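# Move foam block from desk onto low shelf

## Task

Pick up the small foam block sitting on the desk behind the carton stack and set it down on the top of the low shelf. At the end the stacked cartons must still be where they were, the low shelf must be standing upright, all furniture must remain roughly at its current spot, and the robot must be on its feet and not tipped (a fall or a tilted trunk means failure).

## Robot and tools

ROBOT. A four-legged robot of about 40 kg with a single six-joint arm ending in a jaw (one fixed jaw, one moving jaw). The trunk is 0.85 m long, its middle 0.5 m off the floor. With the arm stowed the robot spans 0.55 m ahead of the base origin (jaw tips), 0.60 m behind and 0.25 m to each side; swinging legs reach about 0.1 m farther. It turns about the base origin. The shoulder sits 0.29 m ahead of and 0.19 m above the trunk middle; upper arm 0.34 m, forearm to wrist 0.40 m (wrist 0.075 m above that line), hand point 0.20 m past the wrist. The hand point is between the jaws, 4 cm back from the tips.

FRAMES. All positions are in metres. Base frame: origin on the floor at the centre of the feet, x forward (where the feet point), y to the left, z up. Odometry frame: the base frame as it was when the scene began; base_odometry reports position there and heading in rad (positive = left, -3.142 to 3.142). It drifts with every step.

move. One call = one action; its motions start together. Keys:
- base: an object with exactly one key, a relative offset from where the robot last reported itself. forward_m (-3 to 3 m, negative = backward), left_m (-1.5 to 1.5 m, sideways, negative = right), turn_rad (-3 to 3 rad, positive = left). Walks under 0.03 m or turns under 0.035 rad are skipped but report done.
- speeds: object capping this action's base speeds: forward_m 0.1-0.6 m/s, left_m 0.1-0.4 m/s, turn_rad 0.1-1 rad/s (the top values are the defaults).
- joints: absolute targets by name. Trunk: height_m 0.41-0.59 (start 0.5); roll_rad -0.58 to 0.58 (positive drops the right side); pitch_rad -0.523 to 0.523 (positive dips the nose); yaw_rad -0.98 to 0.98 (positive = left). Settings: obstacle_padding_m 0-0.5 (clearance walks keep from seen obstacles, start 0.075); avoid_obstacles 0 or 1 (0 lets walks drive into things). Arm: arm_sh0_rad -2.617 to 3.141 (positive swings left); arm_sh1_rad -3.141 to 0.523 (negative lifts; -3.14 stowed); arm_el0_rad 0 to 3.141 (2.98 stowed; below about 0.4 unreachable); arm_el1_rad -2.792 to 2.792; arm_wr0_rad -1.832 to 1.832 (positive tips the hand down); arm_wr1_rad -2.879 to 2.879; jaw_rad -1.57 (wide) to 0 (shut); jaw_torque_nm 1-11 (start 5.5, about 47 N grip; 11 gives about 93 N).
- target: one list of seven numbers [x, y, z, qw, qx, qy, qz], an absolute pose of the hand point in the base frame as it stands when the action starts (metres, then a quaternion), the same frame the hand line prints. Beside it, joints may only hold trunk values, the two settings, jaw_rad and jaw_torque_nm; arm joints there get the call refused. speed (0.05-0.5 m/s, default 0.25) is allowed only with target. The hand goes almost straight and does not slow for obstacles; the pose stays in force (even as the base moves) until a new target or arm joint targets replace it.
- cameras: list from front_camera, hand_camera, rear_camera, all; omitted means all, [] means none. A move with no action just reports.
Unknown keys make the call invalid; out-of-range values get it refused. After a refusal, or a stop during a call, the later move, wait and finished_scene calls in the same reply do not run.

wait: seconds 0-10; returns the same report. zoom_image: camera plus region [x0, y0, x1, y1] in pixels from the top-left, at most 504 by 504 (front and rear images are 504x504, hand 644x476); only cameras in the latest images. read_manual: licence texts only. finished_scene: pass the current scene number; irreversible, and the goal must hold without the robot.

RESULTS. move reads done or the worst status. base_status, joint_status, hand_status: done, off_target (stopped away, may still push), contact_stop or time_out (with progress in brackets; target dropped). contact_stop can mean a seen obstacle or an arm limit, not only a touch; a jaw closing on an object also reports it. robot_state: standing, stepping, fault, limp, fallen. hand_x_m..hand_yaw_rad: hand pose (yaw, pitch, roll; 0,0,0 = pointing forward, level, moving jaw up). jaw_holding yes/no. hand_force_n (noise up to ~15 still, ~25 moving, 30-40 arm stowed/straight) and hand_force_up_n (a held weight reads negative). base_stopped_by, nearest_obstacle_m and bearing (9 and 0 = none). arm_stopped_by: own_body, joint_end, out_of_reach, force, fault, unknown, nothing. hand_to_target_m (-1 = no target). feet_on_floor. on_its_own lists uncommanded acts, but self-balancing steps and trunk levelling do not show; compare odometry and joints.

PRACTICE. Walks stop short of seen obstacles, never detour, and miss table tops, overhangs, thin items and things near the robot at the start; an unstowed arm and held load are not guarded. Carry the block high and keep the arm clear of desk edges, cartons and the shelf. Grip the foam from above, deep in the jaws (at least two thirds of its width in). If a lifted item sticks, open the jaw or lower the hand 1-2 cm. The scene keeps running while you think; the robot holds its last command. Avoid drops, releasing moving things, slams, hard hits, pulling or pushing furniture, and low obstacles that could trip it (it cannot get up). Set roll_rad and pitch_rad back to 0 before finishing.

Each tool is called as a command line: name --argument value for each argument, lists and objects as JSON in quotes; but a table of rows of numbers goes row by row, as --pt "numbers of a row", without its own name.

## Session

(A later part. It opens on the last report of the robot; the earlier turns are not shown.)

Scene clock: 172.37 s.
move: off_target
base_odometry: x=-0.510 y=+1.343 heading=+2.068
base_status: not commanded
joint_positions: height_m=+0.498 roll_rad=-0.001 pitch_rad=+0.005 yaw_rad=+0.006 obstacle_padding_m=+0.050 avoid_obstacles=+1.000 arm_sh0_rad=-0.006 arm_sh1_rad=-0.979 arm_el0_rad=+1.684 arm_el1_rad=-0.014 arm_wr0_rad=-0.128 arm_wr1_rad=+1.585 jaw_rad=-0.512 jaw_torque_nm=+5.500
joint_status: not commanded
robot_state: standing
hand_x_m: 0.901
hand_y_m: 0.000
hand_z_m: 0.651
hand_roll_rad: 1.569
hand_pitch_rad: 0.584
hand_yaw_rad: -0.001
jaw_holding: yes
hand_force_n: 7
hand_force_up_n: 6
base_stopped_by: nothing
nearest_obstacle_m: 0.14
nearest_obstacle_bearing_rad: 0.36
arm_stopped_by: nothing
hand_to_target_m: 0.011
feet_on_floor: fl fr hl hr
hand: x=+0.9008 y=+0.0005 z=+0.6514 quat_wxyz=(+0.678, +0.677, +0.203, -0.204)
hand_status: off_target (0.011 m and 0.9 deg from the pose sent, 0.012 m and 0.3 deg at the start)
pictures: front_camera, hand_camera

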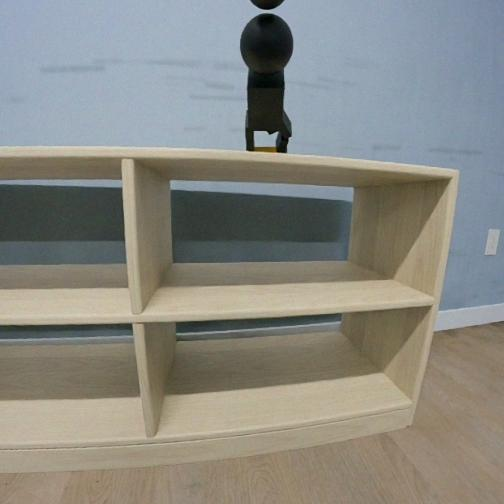

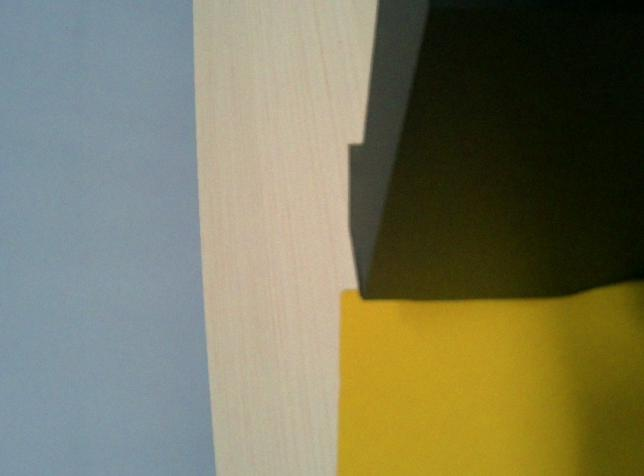

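Contact. Relax and release.

move --target '[0.90, 0.0, 0.65, 0.6755, 0.6755, 0.209, -0.209]' --speed 0.05 --cameras '[]'

move --joints '{"jaw_rad": -0.7}' --cameras '[]'

move --joints '{"jaw_rad": -1.3}' --cameras '["hand_camera"]'

move --target '[0.895, 0.01, 0.66, 0.6755, 0.6755, 0.209, -0.209]' --speed 0.05 --cameras '[]'

move --target '[0.87, 0.01, 0.80, 0.6755, 0.6755, 0.209, -0.209]' --speed 0.15 --cameras '["hand_camera","front_camera"]'

Scene clock: 177.10 s.
move: done
base_odometry: x=-0.509 y=+1.343 heading=+2.068
base_status: not commanded
joint_positions: height_m=+0.499 roll_rad=-0.001 pitch_rad=+0.005 yaw_rad=+0.006 obstacle_padding_m=+0.050 avoid_obstacles=+1.000 arm_sh0_rad=-0.008 arm_sh1_rad=-0.983 arm_el0_rad=+1.688 arm_el1_rad=-0.024 arm_wr0_rad=-0.123 arm_wr1_rad=+1.594 jaw_rad=-0.512 jaw_torque_nm=+5.500
joint_status: not commanded
robot_state: standing
hand_x_m: 0.900
hand_y_m: 0.000
hand_z_m: 0.652
hand_roll_rad: 1.569
hand_pitch_rad: 0.588
hand_yaw_rad: -0.001
jaw_holding: yes
hand_force_n: 4
hand_force_up_n: 1
base_stopped_by: nothing
nearest_obstacle_m: 0.14
nearest_obstacle_bearing_rad: 0.36
arm_stopped_by: nothing
hand_to_target_m: 0.002
feet_on_floor: fl fr hl hr
hand: x=+0.8999 y=+0.0000 z=+0.6524 quat_wxyz=(+0.677, +0.676, +0.205, -0.205)
hand_status: done (0.002 m and 0.7 deg from the pose sent, 0.002 m and 0.9 deg at the start)

Scene clock: 178.13 s.
move: done
base_odometry: x=-0.509 y=+1.343 heading=+2.068
base_status: not commanded
joint_positions: height_m=+0.499 roll_rad=-0.001 pitch_rad=+0.005 yaw_rad=+0.006 obstacle_padding_m=+0.050 avoid_obstacles=+1.000 arm_sh0_rad=-0.008 arm_sh1_rad=-0.983 arm_el0_rad=+1.687 arm_el1_rad=-0.029 arm_wr0_rad=-0.114 arm_wr1_rad=+1.599 jaw_rad=-0.699 jaw_torque_nm=+5.500
joint_status: all done
robot_state: standing
hand_x_m: 0.899
hand_y_m: 0.001
hand_z_m: 0.650
hand_roll_rad: 1.569
hand_pitch_rad: 0.597
hand_yaw_rad: 0.000
jaw_holding: no
hand_force_n: 2
hand_force_up_n: -1
base_stopped_by: nothing
nearest_obstacle_m: 0.14
nearest_obstacle_bearing_rad: 0.36
arm_stopped_by: nothing
hand_to_target_m: 0.001
feet_on_floor: fl fr hl hr
hand: x=+0.8990 y=+0.0008 z=+0.6504 quat_wxyz=(+0.676, +0.675, +0.208, -0.208)
hand_status: not commanded

Scene clock: 179.33 s.
move: done
base_odometry: x=-0.510 y=+1.343 heading=+2.068
base_status: not commanded
joint_positions: height_m=+0.499 roll_rad=-0.001 pitch_rad=+0.006 yaw_rad=+0.006 obstacle_padding_m=+0.050 avoid_obstacles=+1.000 arm_sh0_rad=-0.009 arm_sh1_rad=-0.983 arm_el0_rad=+1.687 arm_el1_rad=-0.034 arm_wr0_rad=-0.113 arm_wr1_rad=+1.602 jaw_rad=-1.300 jaw_torque_nm=+5.500
joint_status: all done
robot_state: standing
hand_x_m: 0.899
hand_y_m: 0.001
hand_z_m: 0.650
hand_roll_rad: 1.569
hand_pitch_rad: 0.598
hand_yaw_rad: 0.000
jaw_holding: no
hand_force_n: 3
hand_force_up_n: -1
base_stopped_by: nothing
nearest_obstacle_m: 0.14
nearest_obstacle_bearing_rad: 0.36
arm_stopped_by: nothing
hand_to_target_m: 0.001
feet_on_floor: fl fr hl hr
hand: x=+0.8991 y=+0.0006 z=+0.6503 quat_wxyz=(+0.676, +0.675, +0.208, -0.208)
hand_status: not commanded

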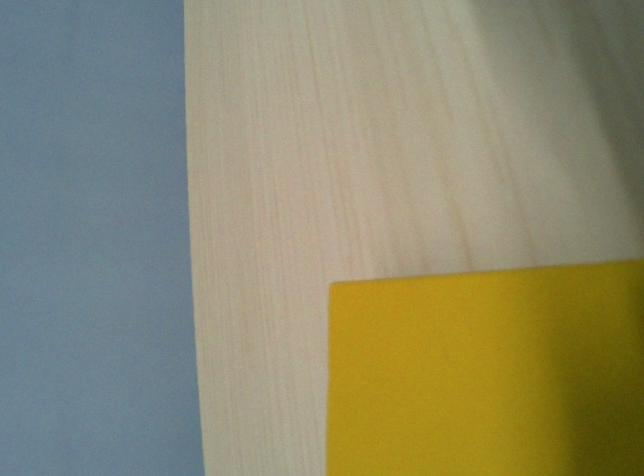

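Scene clock: 179.83 s.
move: done
base_odometry: x=-0.510 y=+1.343 heading=+2.068
base_status: not commanded
joint_positions: height_m=+0.499 roll_rad=-0.001 pitch_rad=+0.006 yaw_rad=+0.005 obstacle_padding_m=+0.050 avoid_obstacles=+1.000 arm_sh0_rad=+0.005 arm_sh1_rad=-0.997 arm_el0_rad=+1.687 arm_el1_rad=-0.029 arm_wr0_rad=-0.100 arm_wr1_rad=+1.603 jaw_rad=-1.301 jaw_torque_nm=+5.500
joint_status: not commanded
robot_state: standing
hand_x_m: 0.898
hand_y_m: 0.009
hand_z_m: 0.658
hand_roll_rad: 1.572
hand_pitch_rad: 0.597
hand_yaw_rad: 0.011
jaw_holding: no
hand_force_n: 5
hand_force_up_n: -2
base_stopped_by: nothing
nearest_obstacle_m: 0.14
nearest_obstacle_bearing_rad: 0.36
arm_stopped_by: nothing
hand_to_target_m: 0.004
feet_on_floor: fl fr hl hr
hand: x=+0.8984 y=+0.0091 z=+0.6577 quat_wxyz=(+0.677, +0.675, +0.212, -0.204)
hand_status: done (0.004 m and 0.6 deg from the pose sent, 0.014 m and 0.2 deg at the start)

Scene clock: 181.33 s.
move: done
base_odometry: x=-0.510 y=+1.344 heading=+2.068
base_status: not commanded
joint_positions: height_m=+0.499 roll_rad=+0.000 pitch_rad=+0.006 yaw_rad=+0.005 obstacle_padding_m=+0.050 avoid_obstacles=+1.000 arm_sh0_rad=+0.009 arm_sh1_rad=-1.247 arm_el0_rad=+1.667 arm_el1_rad=-0.033 arm_wr0_rad=+0.175 arm_wr1_rad=+1.610 jaw_rad=-1.300 jaw_torque_nm=+5.500
joint_status: not commanded
robot_state: standing
hand_x_m: 0.869
hand_y_m: 0.009
hand_z_m: 0.797
hand_roll_rad: 1.572
hand_pitch_rad: 0.601
hand_yaw_rad: 0.005
jaw_holding: no
hand_force_n: 2
hand_force_up_n: 0
base_stopped_by: nothing
nearest_obstacle_m: 0.14
nearest_obstacle_bearing_rad: 0.36
arm_stopped_by: nothing
hand_to_target_m: 0.003
feet_on_floor: fl fr hl hr
hand: x=+0.8689 y=+0.0089 z=+0.7971 quat_wxyz=(+0.676, +0.675, +0.211, -0.208)
hand_status: done (0.003 m and 0.3 deg from the pose sent, 0.145 m and 0.6 deg at the start)
pictures: front_camera, hand_camera

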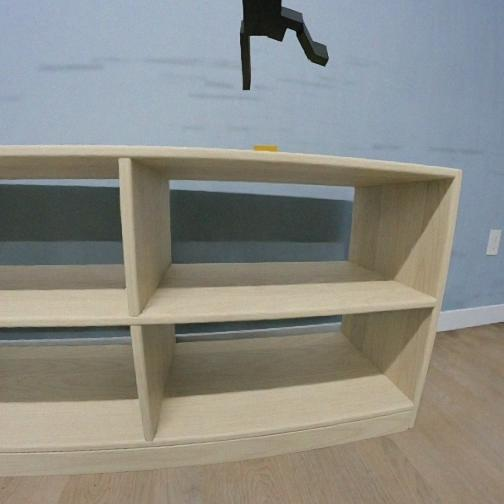

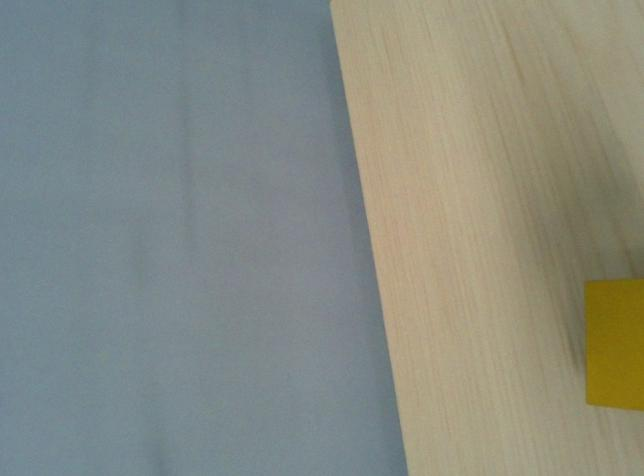

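Placed well on top.

finished_scene --scene 3

The scene is finished: the task was done.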